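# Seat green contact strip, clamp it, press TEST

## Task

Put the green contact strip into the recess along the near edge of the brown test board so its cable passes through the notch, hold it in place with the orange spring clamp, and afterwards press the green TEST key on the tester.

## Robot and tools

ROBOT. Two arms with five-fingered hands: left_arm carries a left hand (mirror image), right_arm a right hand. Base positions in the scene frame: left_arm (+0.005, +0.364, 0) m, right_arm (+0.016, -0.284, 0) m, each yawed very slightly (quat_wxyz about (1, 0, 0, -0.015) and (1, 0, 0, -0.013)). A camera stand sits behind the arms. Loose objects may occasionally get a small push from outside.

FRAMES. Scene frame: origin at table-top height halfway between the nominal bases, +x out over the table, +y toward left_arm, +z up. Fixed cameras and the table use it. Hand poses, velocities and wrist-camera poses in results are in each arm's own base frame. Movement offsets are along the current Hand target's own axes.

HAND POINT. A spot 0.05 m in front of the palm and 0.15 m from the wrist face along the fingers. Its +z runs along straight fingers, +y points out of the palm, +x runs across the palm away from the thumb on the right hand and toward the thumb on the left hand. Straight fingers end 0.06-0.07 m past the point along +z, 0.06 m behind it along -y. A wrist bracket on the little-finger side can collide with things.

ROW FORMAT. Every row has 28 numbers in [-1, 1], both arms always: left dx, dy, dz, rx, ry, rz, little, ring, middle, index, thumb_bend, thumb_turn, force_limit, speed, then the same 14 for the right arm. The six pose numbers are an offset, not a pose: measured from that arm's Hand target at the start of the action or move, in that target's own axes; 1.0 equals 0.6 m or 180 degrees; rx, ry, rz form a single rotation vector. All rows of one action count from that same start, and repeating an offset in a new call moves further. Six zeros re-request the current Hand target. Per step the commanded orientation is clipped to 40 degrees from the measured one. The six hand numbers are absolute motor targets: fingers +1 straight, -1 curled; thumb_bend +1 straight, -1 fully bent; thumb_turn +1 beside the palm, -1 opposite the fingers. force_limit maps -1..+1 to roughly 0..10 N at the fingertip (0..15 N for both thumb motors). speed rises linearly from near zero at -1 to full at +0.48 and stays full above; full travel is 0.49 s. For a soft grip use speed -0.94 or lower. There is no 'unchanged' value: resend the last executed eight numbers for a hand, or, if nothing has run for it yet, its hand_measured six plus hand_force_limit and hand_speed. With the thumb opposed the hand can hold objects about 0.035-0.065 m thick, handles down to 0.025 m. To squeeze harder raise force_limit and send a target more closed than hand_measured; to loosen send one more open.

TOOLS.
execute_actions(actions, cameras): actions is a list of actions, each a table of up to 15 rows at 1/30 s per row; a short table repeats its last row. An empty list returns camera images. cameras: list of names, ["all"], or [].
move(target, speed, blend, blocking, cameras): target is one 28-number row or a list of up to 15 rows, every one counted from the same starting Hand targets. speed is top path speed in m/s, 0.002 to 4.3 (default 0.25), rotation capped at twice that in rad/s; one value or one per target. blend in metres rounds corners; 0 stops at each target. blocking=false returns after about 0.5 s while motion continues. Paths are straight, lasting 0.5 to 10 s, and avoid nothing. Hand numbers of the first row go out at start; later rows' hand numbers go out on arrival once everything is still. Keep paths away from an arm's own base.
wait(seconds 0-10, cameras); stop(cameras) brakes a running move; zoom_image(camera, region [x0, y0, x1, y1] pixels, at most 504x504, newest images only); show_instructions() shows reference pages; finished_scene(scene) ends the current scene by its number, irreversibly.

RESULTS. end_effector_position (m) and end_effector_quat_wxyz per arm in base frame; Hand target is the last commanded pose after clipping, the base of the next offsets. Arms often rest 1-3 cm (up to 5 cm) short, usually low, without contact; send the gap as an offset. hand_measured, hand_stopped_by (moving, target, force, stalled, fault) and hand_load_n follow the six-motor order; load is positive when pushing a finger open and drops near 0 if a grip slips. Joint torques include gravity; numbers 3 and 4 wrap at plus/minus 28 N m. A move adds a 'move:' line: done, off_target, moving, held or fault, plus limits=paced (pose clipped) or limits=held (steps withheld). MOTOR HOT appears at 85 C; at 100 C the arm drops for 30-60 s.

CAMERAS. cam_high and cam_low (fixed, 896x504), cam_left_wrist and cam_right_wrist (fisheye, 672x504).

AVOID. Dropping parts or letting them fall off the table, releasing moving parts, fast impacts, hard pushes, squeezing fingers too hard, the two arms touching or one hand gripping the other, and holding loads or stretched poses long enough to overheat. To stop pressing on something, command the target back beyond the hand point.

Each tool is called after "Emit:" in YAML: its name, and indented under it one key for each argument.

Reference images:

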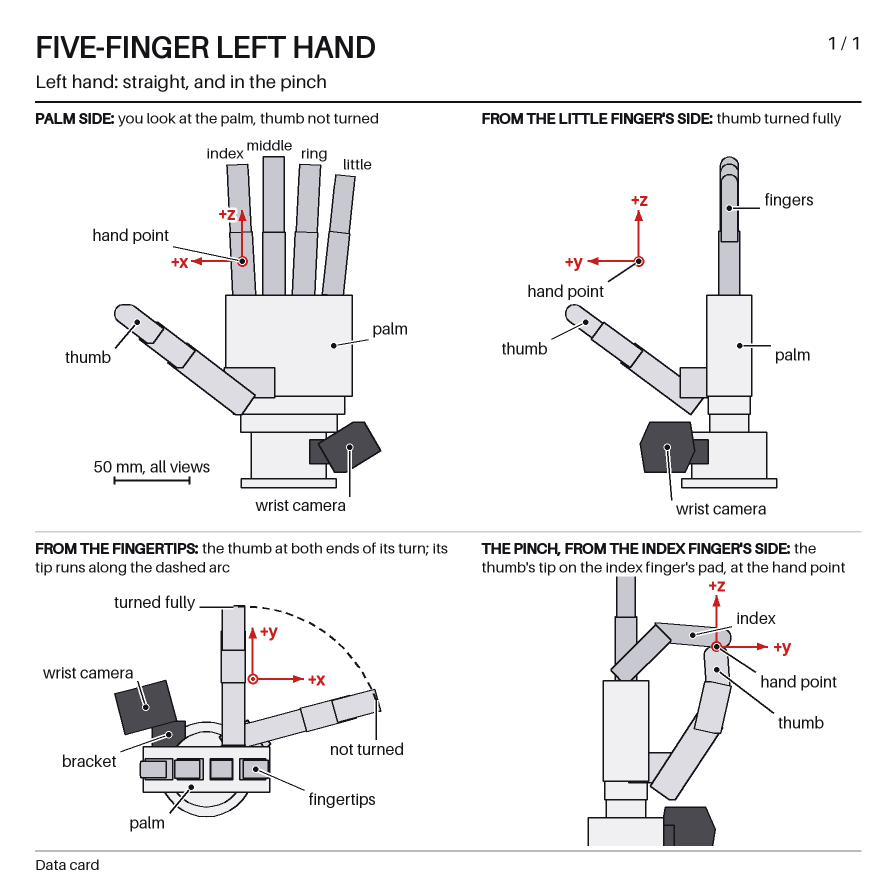

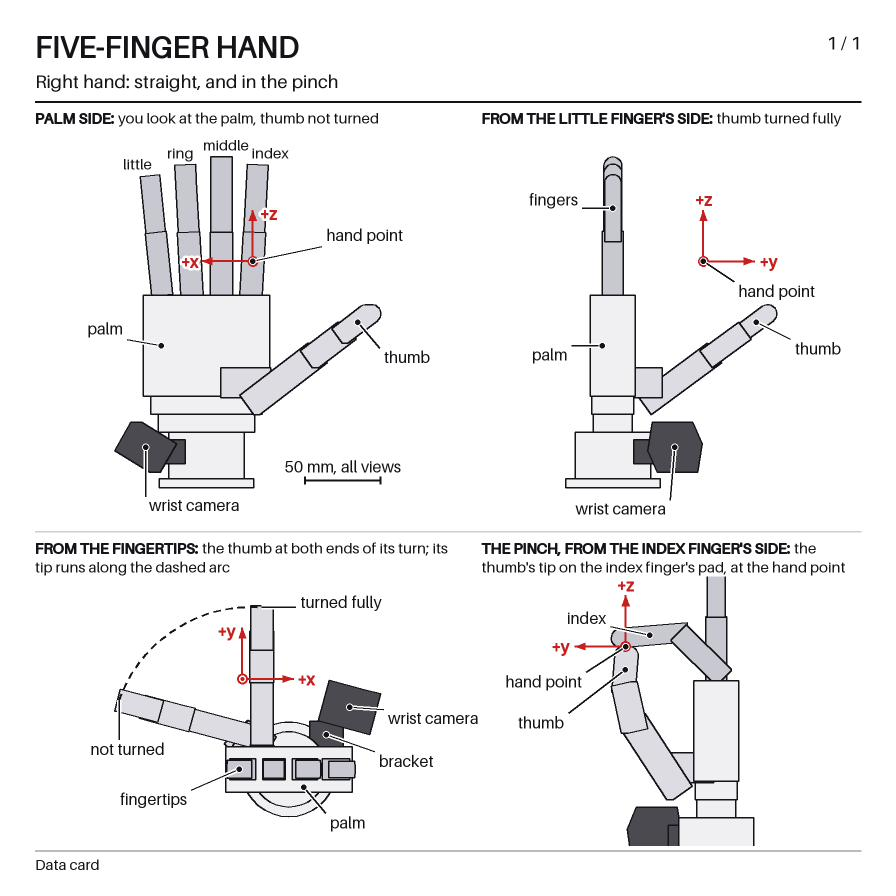

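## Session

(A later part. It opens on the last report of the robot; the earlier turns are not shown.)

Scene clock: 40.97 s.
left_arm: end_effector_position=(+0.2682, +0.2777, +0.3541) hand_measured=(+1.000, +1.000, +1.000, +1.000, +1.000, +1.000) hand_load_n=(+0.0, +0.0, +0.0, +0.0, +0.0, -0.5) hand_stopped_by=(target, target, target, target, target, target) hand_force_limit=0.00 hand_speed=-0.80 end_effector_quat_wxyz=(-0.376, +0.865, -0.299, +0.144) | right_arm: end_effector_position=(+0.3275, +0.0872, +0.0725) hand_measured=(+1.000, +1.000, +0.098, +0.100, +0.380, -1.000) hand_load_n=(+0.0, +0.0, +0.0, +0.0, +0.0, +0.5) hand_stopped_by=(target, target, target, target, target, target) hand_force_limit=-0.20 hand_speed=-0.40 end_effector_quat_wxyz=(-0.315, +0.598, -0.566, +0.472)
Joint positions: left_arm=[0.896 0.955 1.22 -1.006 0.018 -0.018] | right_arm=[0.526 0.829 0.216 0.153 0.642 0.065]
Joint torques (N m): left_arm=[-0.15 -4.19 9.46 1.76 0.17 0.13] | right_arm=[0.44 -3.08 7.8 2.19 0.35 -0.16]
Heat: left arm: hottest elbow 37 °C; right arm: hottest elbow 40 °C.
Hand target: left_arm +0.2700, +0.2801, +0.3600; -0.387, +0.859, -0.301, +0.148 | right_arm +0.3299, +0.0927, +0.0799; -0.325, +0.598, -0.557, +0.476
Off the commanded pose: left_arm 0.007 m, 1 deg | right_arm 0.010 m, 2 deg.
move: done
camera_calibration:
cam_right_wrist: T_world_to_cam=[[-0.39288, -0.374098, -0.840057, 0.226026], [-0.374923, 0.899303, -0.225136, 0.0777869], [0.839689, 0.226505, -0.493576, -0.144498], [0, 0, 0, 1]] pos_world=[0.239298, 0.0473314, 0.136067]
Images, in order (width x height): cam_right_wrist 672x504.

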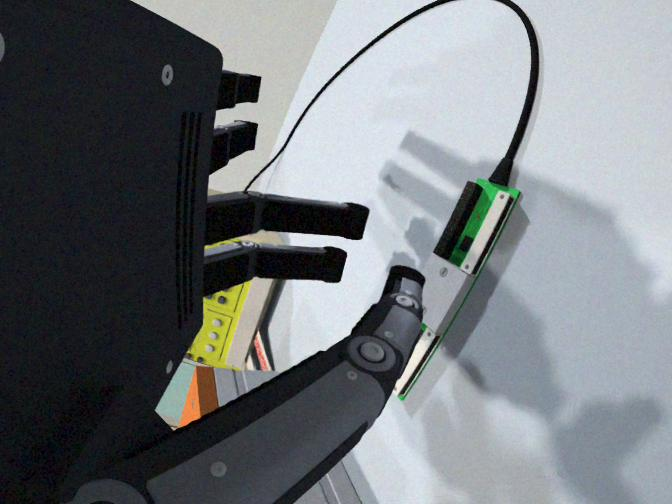

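Emit:
move:
  target: [0,0,0,0,0,0,1,1,1,1,1,1,0,-0.8,-0.0212,0.0567,0.0153,0,0,0,1,1,0.1,0.1,0.38,-1,-0.2,-0.4]
  speed: 0.07
  cameras: ["cam_right_wrist"]

Emit:
zoom_image:
  camera: "cam_right_wrist"
  region: [290, 100, 590, 400]

Scene clock: 42.97 s.
left_arm: end_effector_position=(+0.2682, +0.2777, +0.3541) hand_measured=(+1.000, +1.000, +1.000, +1.000, +1.000, +1.000) hand_load_n=(+0.0, +0.0, +0.0, +0.0, +0.0, +0.0) hand_stopped_by=(target, target, target, target, target, target) hand_force_limit=0.00 hand_speed=-0.80 end_effector_quat_wxyz=(-0.376, +0.865, -0.299, +0.144) | right_arm: end_effector_position=(+0.3253, +0.0916, +0.0388) hand_measured=(+1.000, +1.000, +0.098, +0.100, +0.380, -1.000) hand_load_n=(+0.0, +0.0, +0.0, +0.0, +0.0, +0.0) hand_stopped_by=(target, target, target, target, target, target) hand_force_limit=-0.20 hand_speed=-0.40 end_effector_quat_wxyz=(-0.315, +0.599, -0.561, +0.476)
Joint positions: left_arm=[0.896 0.955 1.22 -1.006 0.018 -0.018] | right_arm=[0.555 0.997 0.157 0.38 0.669 0.065]
Joint torques (N m): left_arm=[-0.09 -4.19 9.46 1.77 0.17 0.13] | right_arm=[0.5 -3.02 6.61 2.22 0.36 -0.01]
Heat: left arm: hottest elbow 37 °C; right arm: hottest elbow 40 °C.
Hand target: left_arm +0.2700, +0.2801, +0.3600; -0.387, +0.859, -0.301, +0.148 | right_arm +0.3274, +0.0982, +0.0431; -0.325, +0.598, -0.557, +0.476
Off the commanded pose: left_arm 0.007 m, 1 deg | right_arm 0.008 m, 1 deg.
move: done
camera_calibration:
cam_right_wrist: T_world_to_cam=[[-0.385622, -0.384796, -0.838587, 0.196976], [-0.378409, 0.894884, -0.236619, 0.0674128], [0.841488, 0.226083, -0.490697, -0.160927], [0, 0, 0, 1]] pos_world=[0.236886, 0.0518517, 0.102166]
Images, in order (width x height): cam_right_wrist 672x504.

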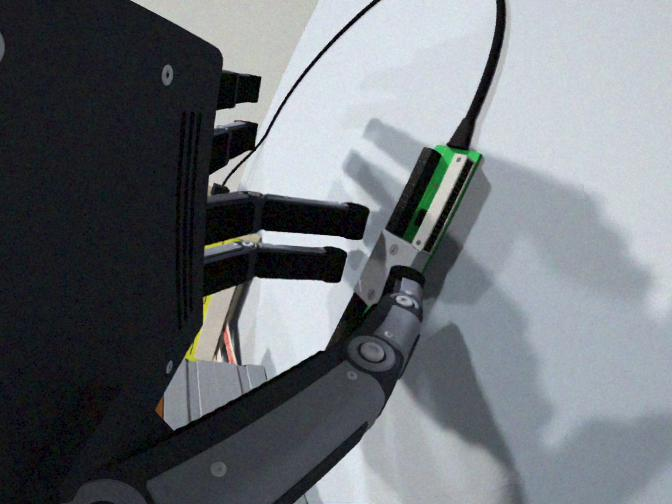

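Scaled by 1.680 from the camera's 672x504 image, which has a finer 960x720 frame.

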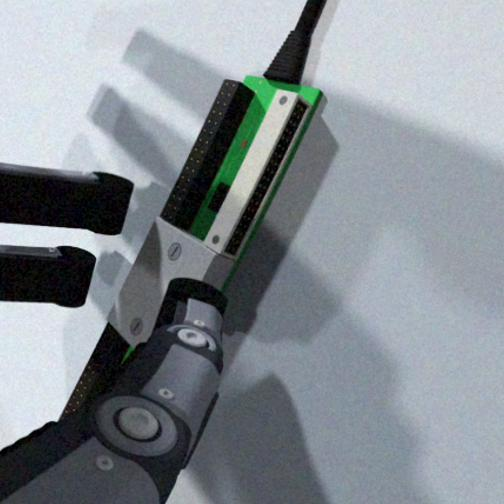

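Emit:
move:
  target: [0,0,0,0,0,0,1,1,1,1,1,1,0,-0.8,0.0017,0.0017,-0.0135,0,0,0,1,1,0.1,0.1,0.38,-1,-0.2,-0.4]
  speed: 0.05
  cameras: ["cam_right_wrist"]

Emit:
zoom_image:
  camera: "cam_right_wrist"
  region: [290, 100, 590, 400]

Scene clock: 46.03 s.
left_arm: end_effector_position=(+0.2682, +0.2777, +0.3541) hand_measured=(+1.000, +1.000, +1.000, +1.000, +1.000, +1.000) hand_load_n=(+0.0, +0.0, +0.0, +0.0, +0.0, +0.0) hand_stopped_by=(target, target, target, target, target, target) hand_force_limit=0.00 hand_speed=-0.80 end_effector_quat_wxyz=(-0.376, +0.865, -0.299, +0.144) | right_arm: end_effector_position=(+0.3197, +0.0923, +0.0421) hand_measured=(+1.000, +1.000, +0.098, +0.100, +0.380, -1.000) hand_load_n=(+0.0, +0.0, +0.0, +0.0, +0.0, +0.0) hand_stopped_by=(target, target, target, target, target, target) hand_force_limit=-0.20 hand_speed=-0.40 end_effector_quat_wxyz=(-0.317, +0.599, -0.557, +0.479)
Joint positions: left_arm=[0.896 0.955 1.22 -1.006 0.018 -0.018] | right_arm=[0.578 0.958 0.148 0.355 0.689 0.065]
Joint torques (N m): left_arm=[-0.15 -4.19 9.47 1.76 0.17 0.13] | right_arm=[0.38 -3.6 6.78 1.28 0.37 0.11]
Heat: left arm: hottest elbow 37 °C; right arm: hottest elbow 40 °C.
Hand target: left_arm +0.2700, +0.2801, +0.3600; -0.387, +0.859, -0.301, +0.148 | right_arm +0.3193, +0.0981, +0.0450; -0.325, +0.598, -0.557, +0.476
Off the commanded pose: left_arm 0.007 m, 1 deg | right_arm 0.007 m, 1 deg.
move: done
camera_calibration:
cam_right_wrist: T_world_to_cam=[[-0.376835, -0.390532, -0.839929, 0.195647], [-0.379876, 0.89217, -0.24439, 0.066474], [0.844802, 0.226974, -0.484555, -0.156239], [0, 0, 0, 1]] pos_world=[0.230969, 0.0525624, 0.104869]
Images, in order (width x height): cam_right_wrist 672x504.

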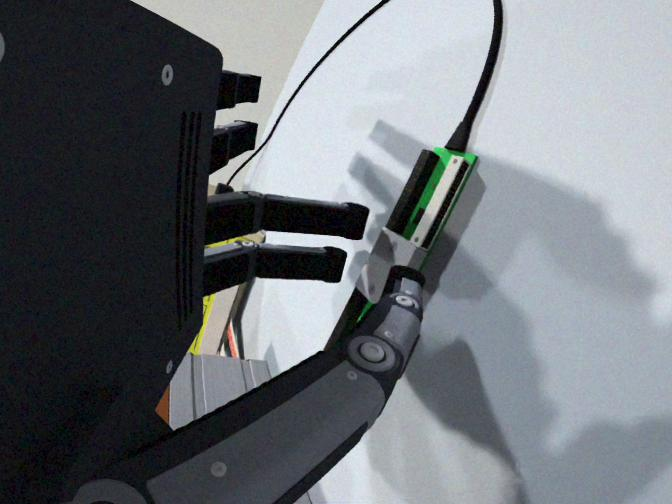

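Scaled by 1.680 from the camera's 672x504 image, which has a finer 960x720 frame.

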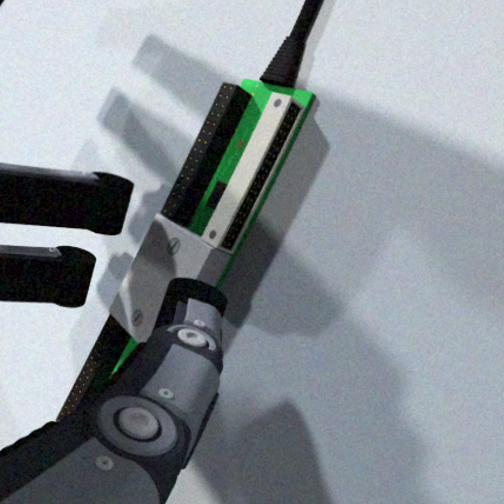

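Emit:
move:
  target:
    - [0,0,0,0,0,0,1,1,1,1,1,1,0,-0.8,-0.0051,0.0150,0.0054,0,0,0,1,1,0.1,0.1,0.38,-1,-0.4,-0.85]
    - [0,0,0,0,0,0,1,1,1,1,1,1,0,-0.8,-0.0051,0.0150,0.0054,0,0,0,1,1,-0.1,-0.1,0.38,-1,-0.5,-0.85]
  speed: 0.05
  cameras: ["cam_right_wrist"]

Emit:
zoom_image:
  camera: "cam_right_wrist"
  region: [290, 100, 590, 400]

Scene clock: 48.67 s.
left_arm: end_effector_position=(+0.2682, +0.2777, +0.3541) hand_measured=(+1.000, +1.000, +1.000, +1.000, +1.000, +1.000) hand_load_n=(-0.5, +0.0, +0.0, +0.0, +0.0, +0.0) hand_stopped_by=(target, target, target, target, target, target) hand_force_limit=0.00 hand_speed=-0.80 end_effector_quat_wxyz=(-0.376, +0.865, -0.299, +0.144) | right_arm: end_effector_position=(+0.3184, +0.0922, +0.0329) hand_measured=(+1.000, +1.000, -0.010, -0.050, +0.382, -1.000) hand_load_n=(+0.0, -0.5, +2.5, +5.5, +7.5, -1.0) hand_stopped_by=(target, target, force, force, target, target) hand_force_limit=-0.50 hand_speed=-0.85 end_effector_quat_wxyz=(-0.314, +0.601, -0.557, +0.479)
Joint positions: left_arm=[0.896 0.955 1.22 -1.006 0.018 -0.018] | right_arm=[0.582 1.008 0.136 0.409 0.693 0.065]
Joint torques (N m): left_arm=[-0.15 -4.19 9.47 1.76 0.17 0.13] | right_arm=[0.67 -2.67 6.35 2.07 0.36 0.14]
Heat: left arm: hottest elbow 37 °C; right arm: hottest elbow 40 °C.
Hand target: left_arm +0.2700, +0.2801, +0.3600; -0.387, +0.859, -0.301, +0.148 | right_arm +0.3194, +0.0992, +0.0350; -0.325, +0.598, -0.557, +0.476
Off the commanded pose: left_arm 0.007 m, 1 deg | right_arm 0.007 m, 1 deg.
move: done
camera_calibration:
cam_right_wrist: T_world_to_cam=[[-0.380878, -0.395329, -0.835851, 0.189001], [-0.381529, 0.890638, -0.247386, 0.0645817], [0.84224, 0.224678, -0.490054, -0.15833], [0, 0, 0, 1]] pos_world=[0.229978, 0.0527718, 0.0963634]
Images, in order (width x height): cam_right_wrist 672x504.

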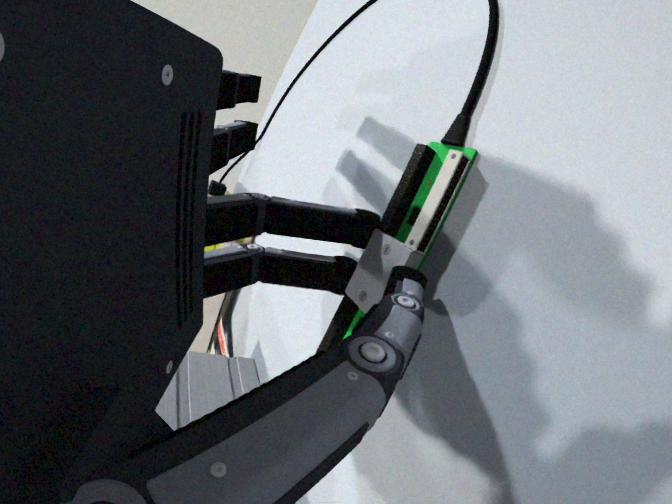

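Scaled by 1.680 from the camera's 672x504 image, which has a finer 960x720 frame.

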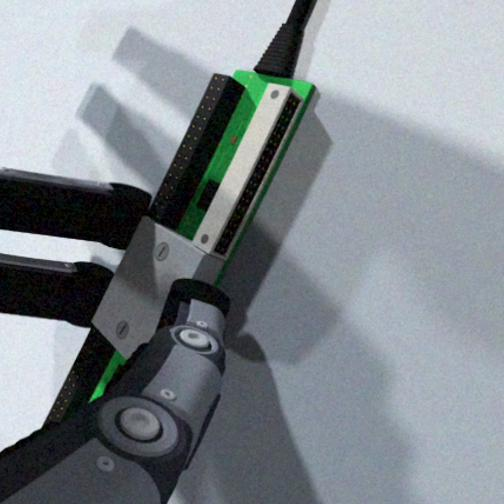

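Emit:
move:
  target:
    - [0,0,0,0,0,0,1,1,1,1,1,1,0,-0.8,0.0346,-0.1532,-0.0558,0,0,0,1,1,-0.1,-0.1,0.38,-1,-0.5,-0.85]
    - [0,0,0,0,0,0,1,1,1,1,1,1,0,-0.8,-0.2467,-0.2400,-0.1917,0,0,0,1,1,-0.1,-0.1,0.38,-1,-0.5,-0.85]
  speed: 0.14
  blend: [0.03,0]
  cameras: ["cam_right_wrist","cam_high"]

Emit:
zoom_image:
  camera: "cam_right_wrist"
  region: [200, 60, 560, 400]

Scene clock: 52.10 s.
left_arm: end_effector_position=(+0.2682, +0.2777, +0.3541) hand_measured=(+1.000, +1.000, +1.000, +1.000, +1.000, +1.000) hand_load_n=(+0.0, +0.0, +0.0, +0.0, -0.5, -0.5) hand_stopped_by=(target, target, target, target, target, target) hand_force_limit=0.00 hand_speed=-0.80 end_effector_quat_wxyz=(-0.376, +0.865, -0.299, +0.144) | right_arm: end_effector_position=(+0.2696, +0.2643, +0.1530) hand_measured=(+1.000, +1.000, -0.010, -0.050, +0.382, -1.000) hand_load_n=(+0.0, -0.5, +2.0, +5.0, +7.5, -1.0) hand_stopped_by=(target, target, force, force, target, target) hand_force_limit=-0.50 hand_speed=-0.85 end_effector_quat_wxyz=(-0.302, +0.612, -0.547, +0.485)
Joint positions: left_arm=[0.896 0.955 1.22 -1.006 0.018 -0.018] | right_arm=[1.195 1.111 0.701 -0.661 1.165 0.751]
Joint torques (N m): left_arm=[-0.15 -4.13 9.47 1.77 0.16 0.12] | right_arm=[0.03 -5.89 11.36 0.35 0.78 0.15]
Heat: left arm: hottest elbow 38 °C; right arm: hottest elbow 40 °C.
Hand target: left_arm +0.2700, +0.2801, +0.3600; -0.387, +0.859, -0.301, +0.148 | right_arm +0.2744, +0.2841, +0.1751; -0.325, +0.598, -0.557, +0.476
Off the commanded pose: left_arm 0.007 m, 1 deg | right_arm 0.030 m, 3 deg.
move: off_target (right_arm)
camera_calibration:
cam_right_wrist: T_world_to_cam=[[-0.385912, -0.42857, -0.816945, 0.346219], [-0.391083, 0.878036, -0.275876, -0.0673712], [0.835539, 0.213029, -0.506451, -0.0896761], [0, 0, 0, 1]] pos_world=[0.18219, 0.226637, 0.218839]
Images, in order (width x height): cam_high 896x504, cam_right_wrist 672x504.

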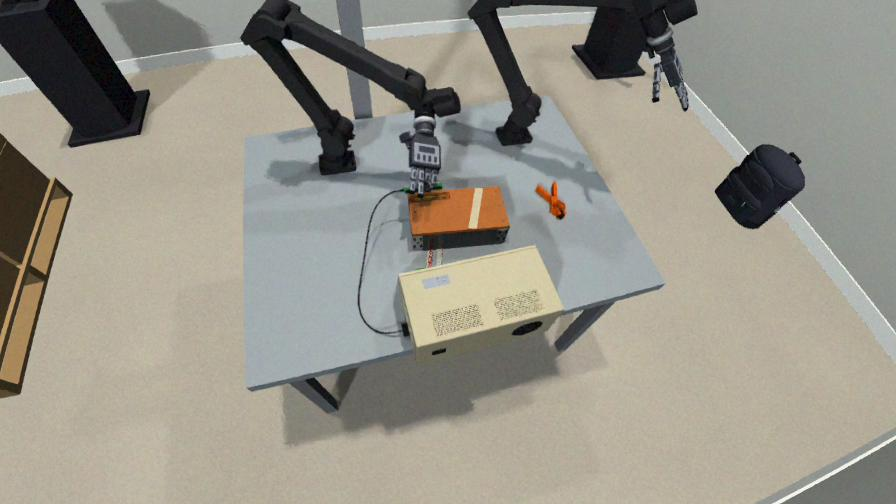

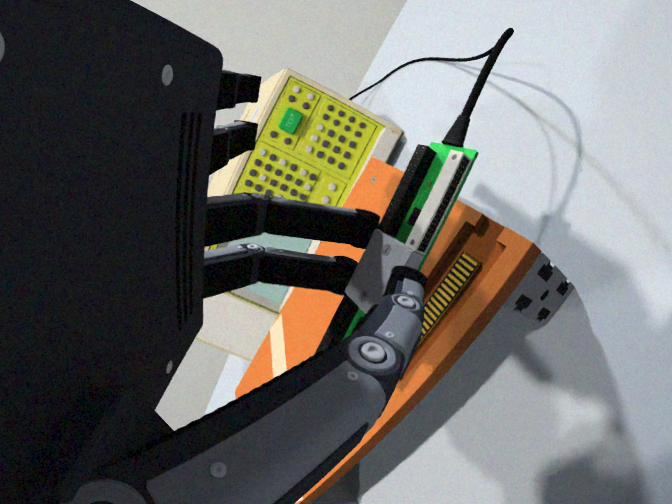

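Scaled by 1.400 from the camera's 672x504 image, which has a finer 960x720 frame.

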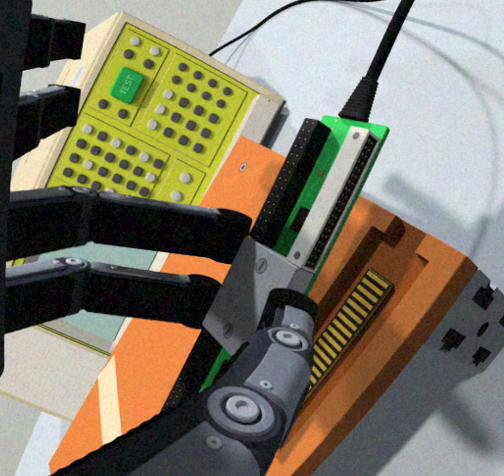

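Emit:
zoom_image:
  camera: "cam_right_wrist"
  region: [400, 190, 560, 330]

Scaled by 3.150 from the camera's 672x504 image, which has a finer 960x720 frame.

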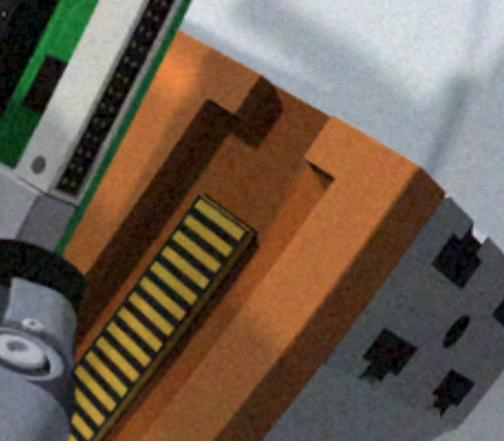

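Emit:
move:
  target: [0,0,0,0,0,0,1,1,1,1,1,1,0,-0.8,-0.0360,0.0442,0.0312,-0.0088,0.0393,0.0231,1,1,-0.1,-0.1,0.38,-1,-0.5,-0.85]
  speed: 0.08
  cameras: ["cam_right_wrist"]

Emit:
zoom_image:
  camera: "cam_right_wrist"
  region: [380, 110, 560, 290]

Scene clock: 57.47 s.
left_arm: end_effector_position=(+0.2682, +0.2777, +0.3541) hand_measured=(+1.000, +1.000, +1.000, +1.000, +1.000, +1.000) hand_load_n=(+0.0, +0.0, +0.0, +0.0, +0.0, +0.0) hand_stopped_by=(target, target, target, target, target, target) hand_force_limit=0.00 hand_speed=-0.80 end_effector_quat_wxyz=(-0.376, +0.865, -0.299, +0.144) | right_arm: end_effector_position=(+0.2798, +0.2761, +0.1220) hand_measured=(+1.000, +1.000, -0.010, -0.050, +0.382, -1.000) hand_load_n=(+0.0, +0.0, +2.0, +5.0, +8.0, -1.0) hand_stopped_by=(target, target, force, force, target, target) hand_force_limit=-0.50 hand_speed=-0.85 end_effector_quat_wxyz=(-0.276, +0.563, -0.596, +0.502)
Joint positions: left_arm=[0.896 0.955 1.22 -1.006 0.018 -0.018] | right_arm=[1.195 1.312 0.79 -0.872 1.214 1.129]
Joint torques (N m): left_arm=[-0.15 -4.19 9.48 1.76 0.17 0.13] | right_arm=[0.44 -7.94 10.47 -0.12 0.85 0.16]
Heat: left arm: hottest elbow 38 °C; right arm: hottest elbow 41 °C.
Hand target: left_arm +0.2700, +0.2801, +0.3600; -0.387, +0.859, -0.301, +0.148 | right_arm +0.2840, +0.2982, +0.1401; -0.299, +0.551, -0.604, +0.492
Off the commanded pose: left_arm 0.007 m, 1 deg | right_arm 0.029 m, 3 deg.
move: off_target (right_arm)
camera_calibration:
cam_right_wrist: T_world_to_cam=[[-0.434888, -0.345352, -0.831627, 0.322285], [-0.25357, 0.933128, -0.254902, -0.138479], [0.864045, 0.100022, -0.493377, -0.094785], [0, 0, 0, 1]] pos_world=[0.186943, 0.250001, 0.185958]
Images, in order (width x height): cam_right_wrist 672x504.

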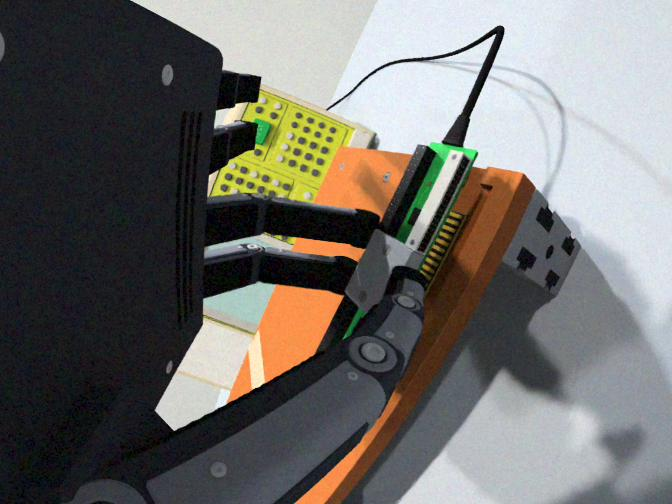

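Scaled by 2.800 from the camera's 672x504 image, which has a finer 960x720 frame.

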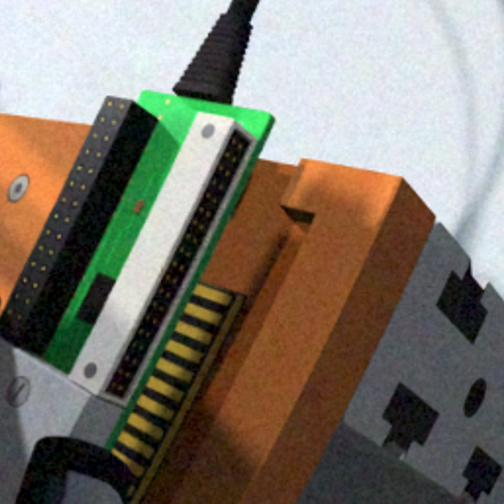

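Emit:
move:
  target: [0,0,0,0,0,0,1,1,1,1,1,1,0,-0.8,-0.0167,0.0015,-0.0033,-0.0020,0.0103,0.0037,1,1,-0.1,-0.1,0.38,-1,-0.5,-0.85]
  speed: 0.05
  cameras: ["cam_right_wrist"]

Emit:
zoom_image:
  camera: "cam_right_wrist"
  region: [380, 110, 560, 290]

Scene clock: 60.03 s.
left_arm: end_effector_position=(+0.2682, +0.2777, +0.3541) hand_measured=(+1.000, +1.000, +1.000, +1.000, +1.000, +1.000) hand_load_n=(+0.0, +0.0, +0.0, +0.0, +0.0, -0.5) hand_stopped_by=(target, target, target, target, target, target) hand_force_limit=0.00 hand_speed=-0.80 end_effector_quat_wxyz=(-0.376, +0.865, -0.299, +0.144) | right_arm: end_effector_position=(+0.2808, +0.2855, +0.1211) hand_measured=(+1.000, +1.000, -0.010, -0.050, +0.382, -1.000) hand_load_n=(+0.0, +0.0, +2.5, +5.0, +8.0, -1.0) hand_stopped_by=(target, target, force, force, target, target) hand_force_limit=-0.50 hand_speed=-0.85 end_effector_quat_wxyz=(+0.267, -0.551, +0.606, -0.508)
Joint positions: left_arm=[0.896 0.955 1.22 -1.006 0.018 -0.018] | right_arm=[1.205 1.377 0.851 -0.996 1.222 1.267]
Joint torques (N m): left_arm=[-0.15 -4.19 9.48 1.77 0.17 0.13] | right_arm=[0.5 -8.76 10.25 -0.34 0.86 0.15]
Heat: left arm: hottest elbow 38 °C; right arm: hottest elbow 41 °C.
Hand target: left_arm +0.2700, +0.2801, +0.3600; -0.387, +0.859, -0.301, +0.148 | right_arm +0.2840, +0.3081, +0.1381; +0.290, -0.541, +0.613, -0.498
Off the commanded pose: left_arm 0.007 m, 1 deg | right_arm 0.029 m, 3 deg.
move: off_target (right_arm)
camera_calibration:
cam_right_wrist: T_world_to_cam=[[-0.445869, -0.328786, -0.832527, 0.323688], [-0.217776, 0.941994, -0.255385, -0.159703], [0.868202, 0.0674357, -0.491607, -0.0891628], [0, 0, 0, 1]] pos_world=[0.186954, 0.262876, 0.184859]
Images, in order (width x height): cam_right_wrist 672x504.

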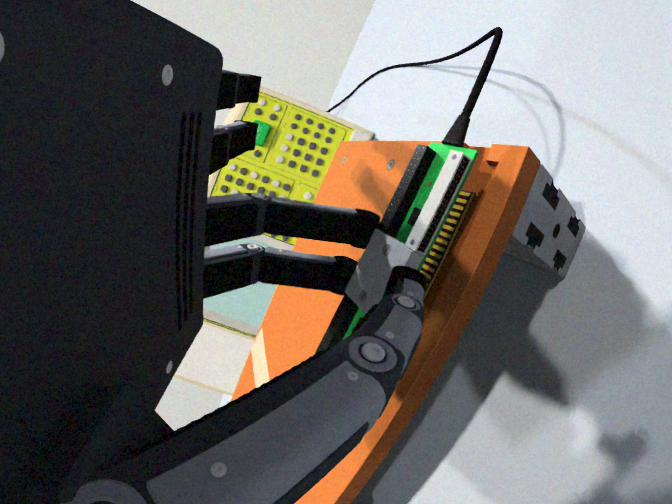

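Scaled by 2.800 from the camera's 672x504 image, which has a finer 960x720 frame.

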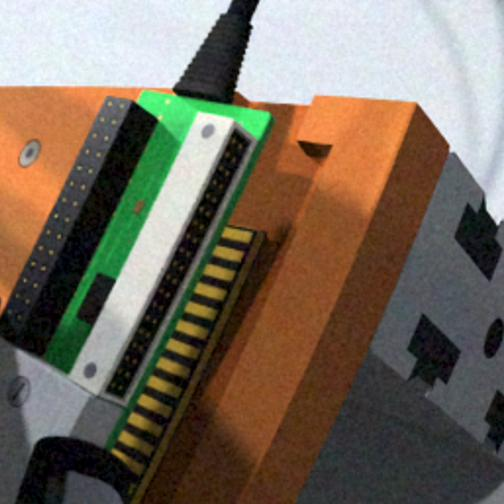

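Emit:
zoom_image:
  camera: "cam_right_wrist"
  region: [410, 130, 530, 250]

Emit:
zoom_image:
  camera: "cam_right_wrist"
  region: [340, 230, 460, 430]

Scaled by 4.200 from the camera's 672x504 image, which has a finer 960x720 frame.

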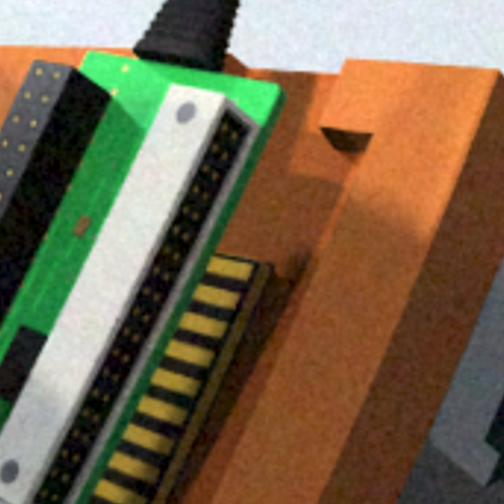

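Scaled by 2.520 from the camera's 672x504 image, which has a finer 960x720 frame.

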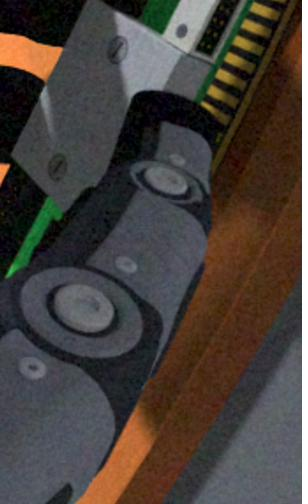

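Emit:
move:
  target: [0,0,0,0,0,0,1,1,1,1,1,1,0,-0.8,-0.0047,0.0095,0.0008,0,0,0,1,1,-0.1,-0.1,0.38,-1,-0.5,-0.85]
  speed: 0.04
  cameras: ["cam_right_wrist"]

Emit:
zoom_image:
  camera: "cam_right_wrist"
  region: [410, 130, 530, 250]

Scene clock: 70.03 s.
left_arm: end_effector_position=(+0.2682, +0.2777, +0.3541) hand_measured=(+1.000, +1.000, +1.000, +1.000, +1.000, +1.000) hand_load_n=(+0.0, +0.0, +0.0, +0.0, +0.0, +0.0) hand_stopped_by=(target, target, target, target, target, target) hand_force_limit=0.00 hand_speed=-0.80 end_effector_quat_wxyz=(-0.376, +0.865, -0.299, +0.144) | right_arm: end_effector_position=(+0.2799, +0.2874, +0.1162) hand_measured=(+1.000, +1.000, -0.010, -0.050, +0.382, -1.000) hand_load_n=(+0.0, +0.0, +2.0, +5.0, +8.0, -1.0) hand_stopped_by=(target, target, force, force, target, target) hand_force_limit=-0.50 hand_speed=-0.85 end_effector_quat_wxyz=(+0.267, -0.551, +0.606, -0.508)
Joint positions: left_arm=[0.896 0.955 1.22 -1.006 0.018 -0.018] | right_arm=[1.21 1.392 0.851 -0.996 1.222 1.281]
Joint torques (N m): left_arm=[-0.09 -4.19 9.46 1.77 0.17 0.13] | right_arm=[0.56 -8.64 9.96 -0.2 0.86 0.13]
Heat: left arm: hottest elbow 38 °C; right arm: hottest elbow 41 °C.
Hand target: left_arm +0.2700, +0.2801, +0.3600; -0.387, +0.859, -0.301, +0.148 | right_arm +0.2830, +0.3102, +0.1321; +0.290, -0.541, +0.613, -0.498
Off the commanded pose: left_arm 0.007 m, 1 deg | right_arm 0.028 m, 3 deg.
move: off_target (right_arm)
camera_calibration:
cam_right_wrist: T_world_to_cam=[[-0.446294, -0.329635, -0.831963, 0.320183], [-0.217443, 0.941768, -0.256497, -0.162907], [0.868067, 0.0664315, -0.491982, -0.0905251], [0, 0, 0, 1]] pos_world=[0.186055, 0.264978, 0.180059]
Images, in order (width x height): cam_right_wrist 672x504.

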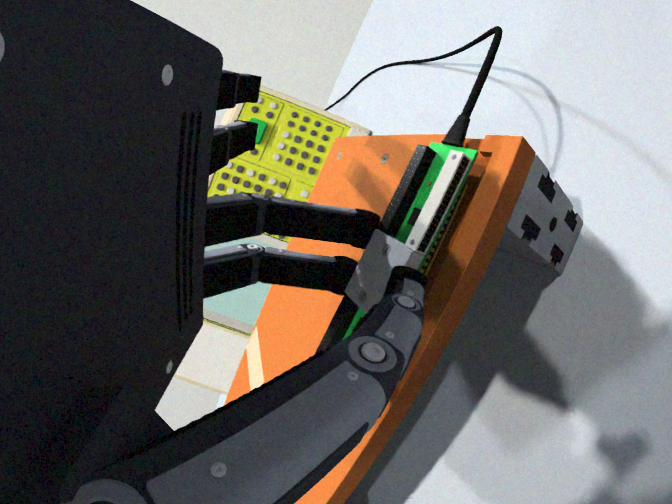

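Scaled by 4.200 from the camera's 672x504 image, which has a finer 960x720 frame.

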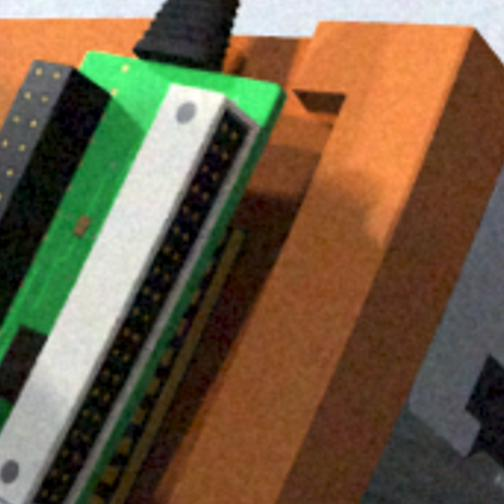

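Emit:
move:
  target: [0,0,0,0,0,0,1,1,1,1,1,1,0,-0.8,-0.0008,0.0058,-0.0015,0,0,0,1,1,-0.1,-0.1,0.38,-1,-0.5,-0.85]
  speed: 0.04
  cameras: ["cam_right_wrist"]

Emit:
zoom_image:
  camera: "cam_right_wrist"
  region: [410, 130, 530, 250]

Scene clock: 71.33 s.
left_arm: end_effector_position=(+0.2682, +0.2777, +0.3541) hand_measured=(+1.000, +1.000, +1.000, +1.000, +1.000, +1.000) hand_load_n=(+0.0, +0.0, +0.0, +0.0, +0.0, -0.5) hand_stopped_by=(target, target, target, target, target, target) hand_force_limit=0.00 hand_speed=-0.80 end_effector_quat_wxyz=(-0.376, +0.865, -0.299, +0.144) | right_arm: end_effector_position=(+0.2787, +0.2895, +0.1145) hand_measured=(+1.000, +1.000, -0.010, -0.050, +0.382, -1.000) hand_load_n=(+0.0, +0.0, +2.5, +5.0, +8.0, -1.0) hand_stopped_by=(target, target, force, force, target, target) hand_force_limit=-0.50 hand_speed=-0.85 end_effector_quat_wxyz=(+0.270, -0.549, +0.607, -0.507)
Joint positions: left_arm=[0.896 0.955 1.22 -1.006 0.018 -0.018] | right_arm=[1.215 1.398 0.851 -0.998 1.222 1.296]
Joint torques (N m): left_arm=[-0.15 -4.25 9.47 1.76 0.17 0.13] | right_arm=[0.44 -8.7 9.77 -0.35 0.86 0.15]
Heat: left arm: hottest elbow 38 °C; right arm: hottest elbow 41 °C.
Hand target: left_arm +0.2700, +0.2801, +0.3600; -0.387, +0.859, -0.301, +0.148 | right_arm +0.2810, +0.3107, +0.1292; +0.290, -0.541, +0.613, -0.498
Off the commanded pose: left_arm 0.007 m, 1 deg | right_arm 0.026 m, 3 deg.
move: off_target (right_arm)
camera_calibration:
cam_right_wrist: T_world_to_cam=[[-0.443937, -0.324194, -0.835355, 0.317055], [-0.216919, 0.943409, -0.25085, -0.166786], [0.869406, 0.0698431, -0.489138, -0.0921053], [0, 0, 0, 1]] pos_world=[0.18465, 0.266567, 0.177963]
Images, in order (width x height): cam_right_wrist 672x504.

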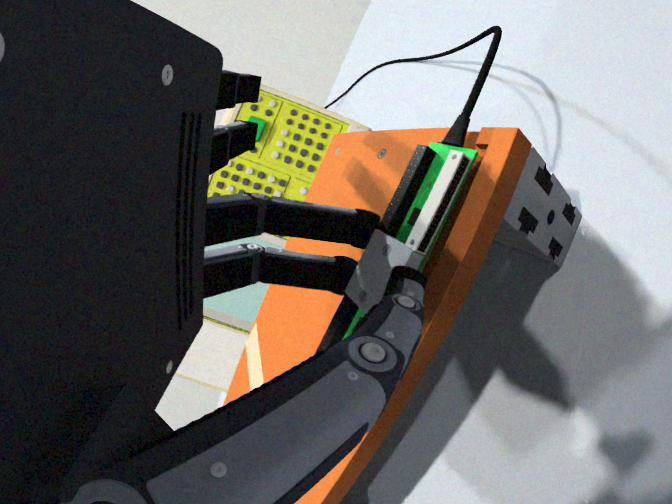

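Scaled by 4.200 from the camera's 672x504 image, which has a finer 960x720 frame.

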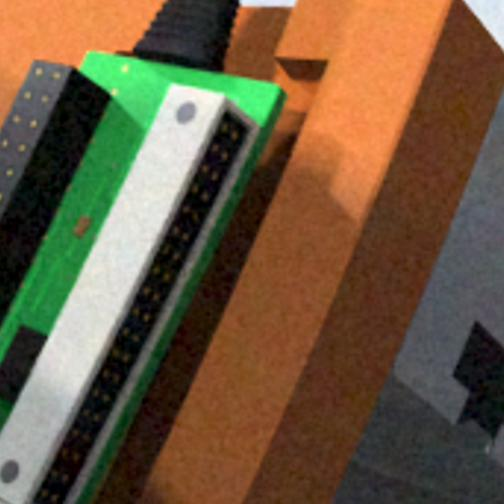

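Emit:
zoom_image:
  camera: "cam_right_wrist"
  region: [425, 140, 505, 200]

Emit:
zoom_image:
  camera: "cam_right_wrist"
  region: [405, 190, 485, 270]

Scaled by 6.300 from the camera's 672x504 image, which has a finer 960x720 frame.

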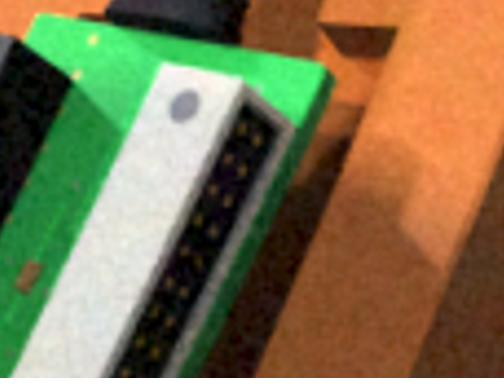

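Scaled by 6.300 from the camera's 672x504 image, which has a finer 960x720 frame.

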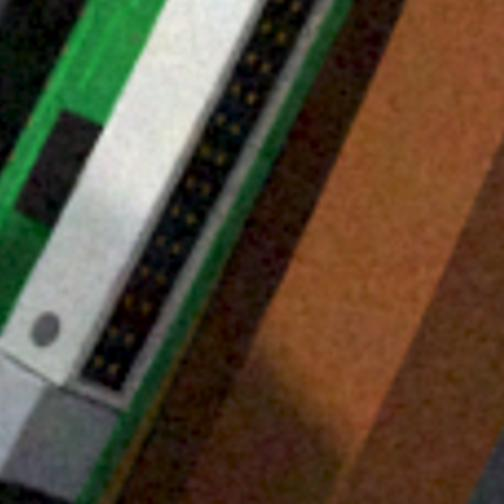

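Emit:
move:
  target: [0,0,0,0,0,0,1,1,1,1,1,1,0,-0.8,0.0035,-0.0025,-0.0062,0.0028,-0.0144,-0.0052,1,1,-0.1,-0.1,0.38,-1,-0.5,-0.85]
  speed: 0.04
  cameras: ["cam_right_wrist"]

Emit:
zoom_image:
  camera: "cam_right_wrist"
  region: [425, 140, 505, 200]

Emit:
zoom_image:
  camera: "cam_right_wrist"
  region: [405, 190, 485, 270]

Scene clock: 74.13 s.
left_arm: end_effector_position=(+0.2682, +0.2777, +0.3541) hand_measured=(+1.000, +1.000, +1.000, +1.000, +1.000, +1.000) hand_load_n=(+0.0, +0.0, +0.0, +0.0, +0.0, -0.5) hand_stopped_by=(target, target, target, target, target, target) hand_force_limit=0.00 hand_speed=-0.80 end_effector_quat_wxyz=(-0.376, +0.865, -0.299, +0.144) | right_arm: end_effector_position=(+0.2819, +0.3037, +0.1256) hand_measured=(+1.000, +1.000, -0.010, -0.050, +0.382, -1.000) hand_load_n=(+0.0, +0.0, +2.0, +5.0, +8.0, -1.0) hand_stopped_by=(target, target, force, force, target, target) hand_force_limit=-0.50 hand_speed=-0.85 end_effector_quat_wxyz=(+0.293, -0.551, +0.604, -0.495)
Joint positions: left_arm=[0.896 0.955 1.22 -1.006 0.018 -0.018] | right_arm=[1.219 1.37 0.851 -0.901 1.222 1.205]
Joint torques (N m): left_arm=[-0.15 -4.19 9.47 1.77 0.17 0.13] | right_arm=[0.67 -9.99 7.1 0.51 0.72 -0.17]
Heat: left arm: hottest elbow 38 °C; right arm: hottest elbow 41 °C.
Hand target: left_arm +0.2700, +0.2801, +0.3600; -0.387, +0.859, -0.301, +0.148 | right_arm +0.2778, +0.3099, +0.1321; +0.302, -0.556, +0.600, -0.490
Off the commanded pose: left_arm 0.007 m, 1 deg | right_arm 0.010 m, 1 deg.
move: done
camera_calibration:
cam_right_wrist: T_world_to_cam=[[-0.419254, -0.309632, -0.853437, 0.323274], [-0.246465, 0.943559, -0.221252, -0.172222], [0.873774, 0.117581, -0.471904, -0.108293], [0, 0, 0, 1]] pos_world=[0.187711, 0.27533, 0.186685]
Images, in order (width x height): cam_right_wrist 672x504.

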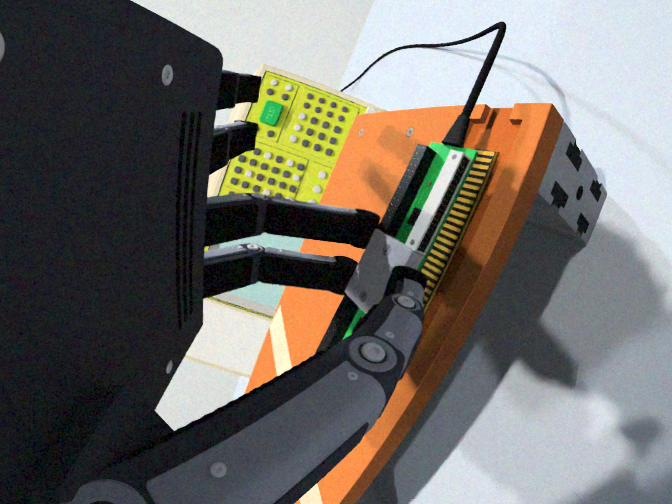

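Scaled by 6.300 from the camera's 672x504 image, which has a finer 960x720 frame.

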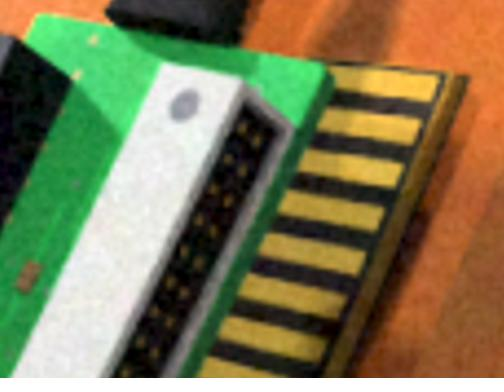

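Scaled by 6.300 from the camera's 672x504 image, which has a finer 960x720 frame.

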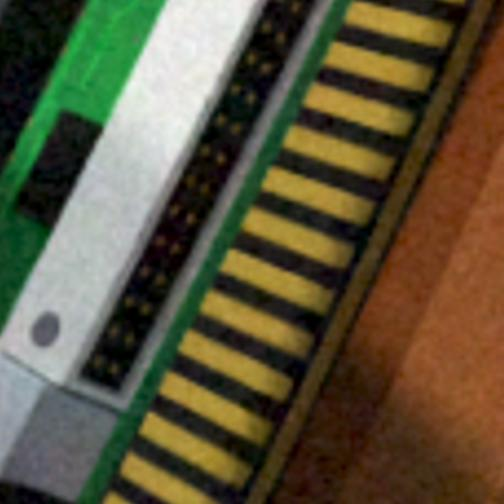

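Emit:
move:
  target: [0,0,0,0,0,0,1,1,1,1,1,1,0,-0.8,0.0173,0.0088,0.0050,0.0008,-0.0041,-0.0015,1,1,-0.1,-0.1,0.38,-1,-0.5,-0.85]
  speed: 0.05
  cameras: ["cam_right_wrist"]

Emit:
zoom_image:
  camera: "cam_right_wrist"
  region: [410, 130, 530, 250]

Scene clock: 75.73 s.
left_arm: end_effector_position=(+0.2682, +0.2777, +0.3541) hand_measured=(+1.000, +1.000, +1.000, +1.000, +1.000, +1.000) hand_load_n=(+0.0, +0.0, +0.0, +0.0, -0.5, +0.0) hand_stopped_by=(target, target, target, target, target, target) hand_force_limit=0.00 hand_speed=-0.80 end_effector_quat_wxyz=(-0.376, +0.865, -0.299, +0.144) | right_arm: end_effector_position=(+0.2777, +0.2943, +0.1213) hand_measured=(+1.000, +1.000, -0.010, -0.050, +0.382, -1.000) hand_load_n=(+0.0, +0.0, +2.0, +5.0, +8.0, -1.0) hand_stopped_by=(target, target, force, force, target, target) hand_force_limit=-0.50 hand_speed=-0.85 end_effector_quat_wxyz=(-0.298, +0.558, -0.598, +0.492)
Joint positions: left_arm=[0.896 0.955 1.22 -1.006 0.018 -0.018] | right_arm=[1.219 1.33 0.798 -0.83 1.218 1.141]
Joint torques (N m): left_arm=[-0.15 -4.19 9.46 1.76 0.17 0.13] | right_arm=[-0.26 -9.64 7.21 0.65 0.7 -0.18]
Heat: left arm: hottest elbow 38 °C; right arm: hottest elbow 41 °C.
Hand target: left_arm +0.2700, +0.2801, +0.3600; -0.387, +0.859, -0.301, +0.148 | right_arm +0.2764, +0.2986, +0.1281; -0.306, +0.560, -0.596, +0.488
Off the commanded pose: left_arm 0.007 m, 1 deg | right_arm 0.008 m, 1 deg.
move: done
camera_calibration:
cam_right_wrist: T_world_to_cam=[[-0.413152, -0.319987, -0.852592, 0.316158], [-0.267723, 0.93754, -0.222135, -0.157487], [0.87042, 0.136483, -0.473014, -0.110116], [0, 0, 0, 1]] pos_world=[0.184305, 0.263846, 0.182484]
Images, in order (width x height): cam_right_wrist 672x504.

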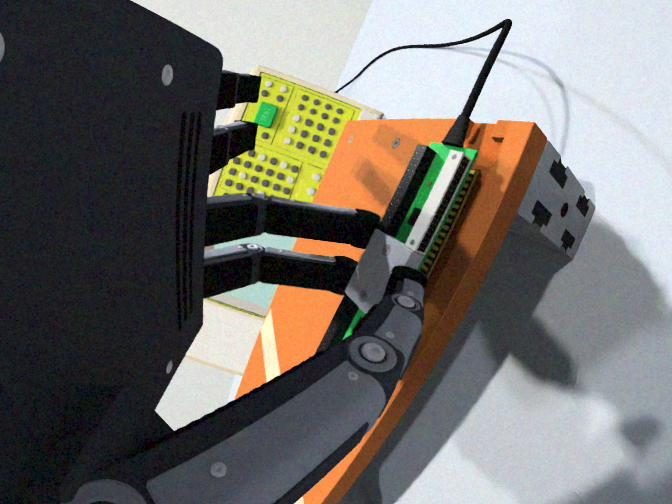

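Scaled by 4.200 from the camera's 672x504 image, which has a finer 960x720 frame.

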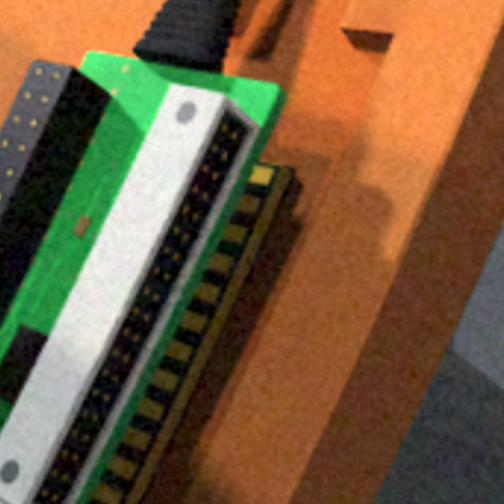

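Emit:
move:
  target: [0,0,0,0,0,0,1,1,1,1,1,1,0,-0.8,0.0080,0.0098,0.0037,0,0.0038,-0.0104,1,1,-0.1,-0.1,0.38,-1,-0.5,-0.85]
  speed: 0.04
  cameras: ["cam_right_wrist"]

Emit:
zoom_image:
  camera: "cam_right_wrist"
  region: [410, 130, 530, 250]

Scene clock: 77.27 s.
left_arm: end_effector_position=(+0.2682, +0.2777, +0.3541) hand_measured=(+1.000, +1.000, +1.000, +1.000, +1.000, +1.000) hand_load_n=(+0.0, +0.0, +0.0, +0.0, +0.0, -0.5) hand_stopped_by=(target, target, target, target, target, target) hand_force_limit=0.00 hand_speed=-0.80 end_effector_quat_wxyz=(-0.376, +0.865, -0.299, +0.144) | right_arm: end_effector_position=(+0.2768, +0.2916, +0.1190) hand_measured=(+1.000, +1.000, -0.010, -0.050, +0.382, -1.000) hand_load_n=(+0.0, +0.0, +2.0, +5.0, +7.5, -1.0) hand_stopped_by=(target, target, force, force, target, target) hand_force_limit=-0.50 hand_speed=-0.85 end_effector_quat_wxyz=(-0.294, +0.562, -0.595, +0.494)
Joint positions: left_arm=[0.896 0.955 1.22 -1.006 0.018 -0.018] | right_arm=[1.219 1.33 0.792 -0.83 1.218 1.134]
Joint torques (N m): left_arm=[-0.15 -4.19 9.47 1.76 0.17 0.13] | right_arm=[-0.26 -8.53 7.16 0.06 0.85 -0.19]
Heat: left arm: hottest elbow 38 °C; right arm: hottest elbow 41 °C.
Hand target: left_arm +0.2700, +0.2801, +0.3600; -0.387, +0.859, -0.301, +0.148 | right_arm +0.2754, +0.2929, +0.1228; -0.294, +0.566, -0.588, +0.497
Off the commanded pose: left_arm 0.007 m, 1 deg | right_arm 0.004 m, 1 deg.
move: done
camera_calibration:
cam_right_wrist: T_world_to_cam=[[-0.415401, -0.331145, -0.847222, 0.316166], [-0.27058, 0.934206, -0.232475, -0.152721], [0.868463, 0.132671, -0.477672, -0.107774], [0, 0, 0, 1]] pos_world=[0.18361, 0.261668, 0.180878]
Images, in order (width x height): cam_right_wrist 672x504.

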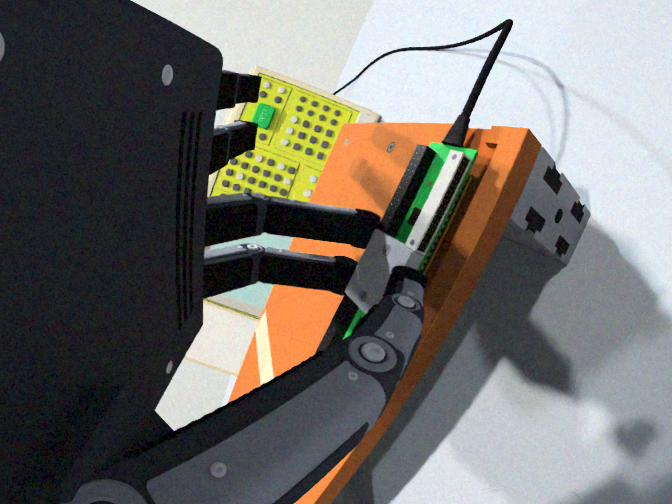

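Scaled by 4.200 from the camera's 672x504 image, which has a finer 960x720 frame.

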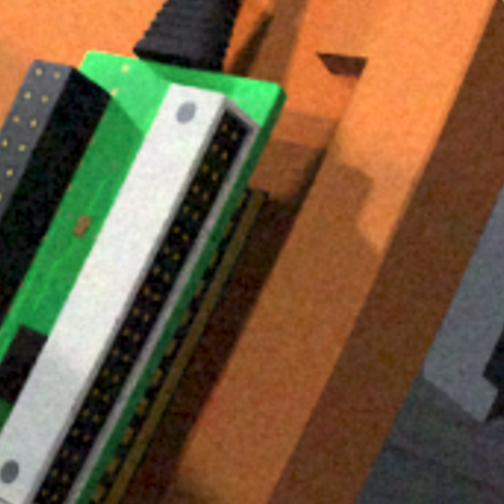

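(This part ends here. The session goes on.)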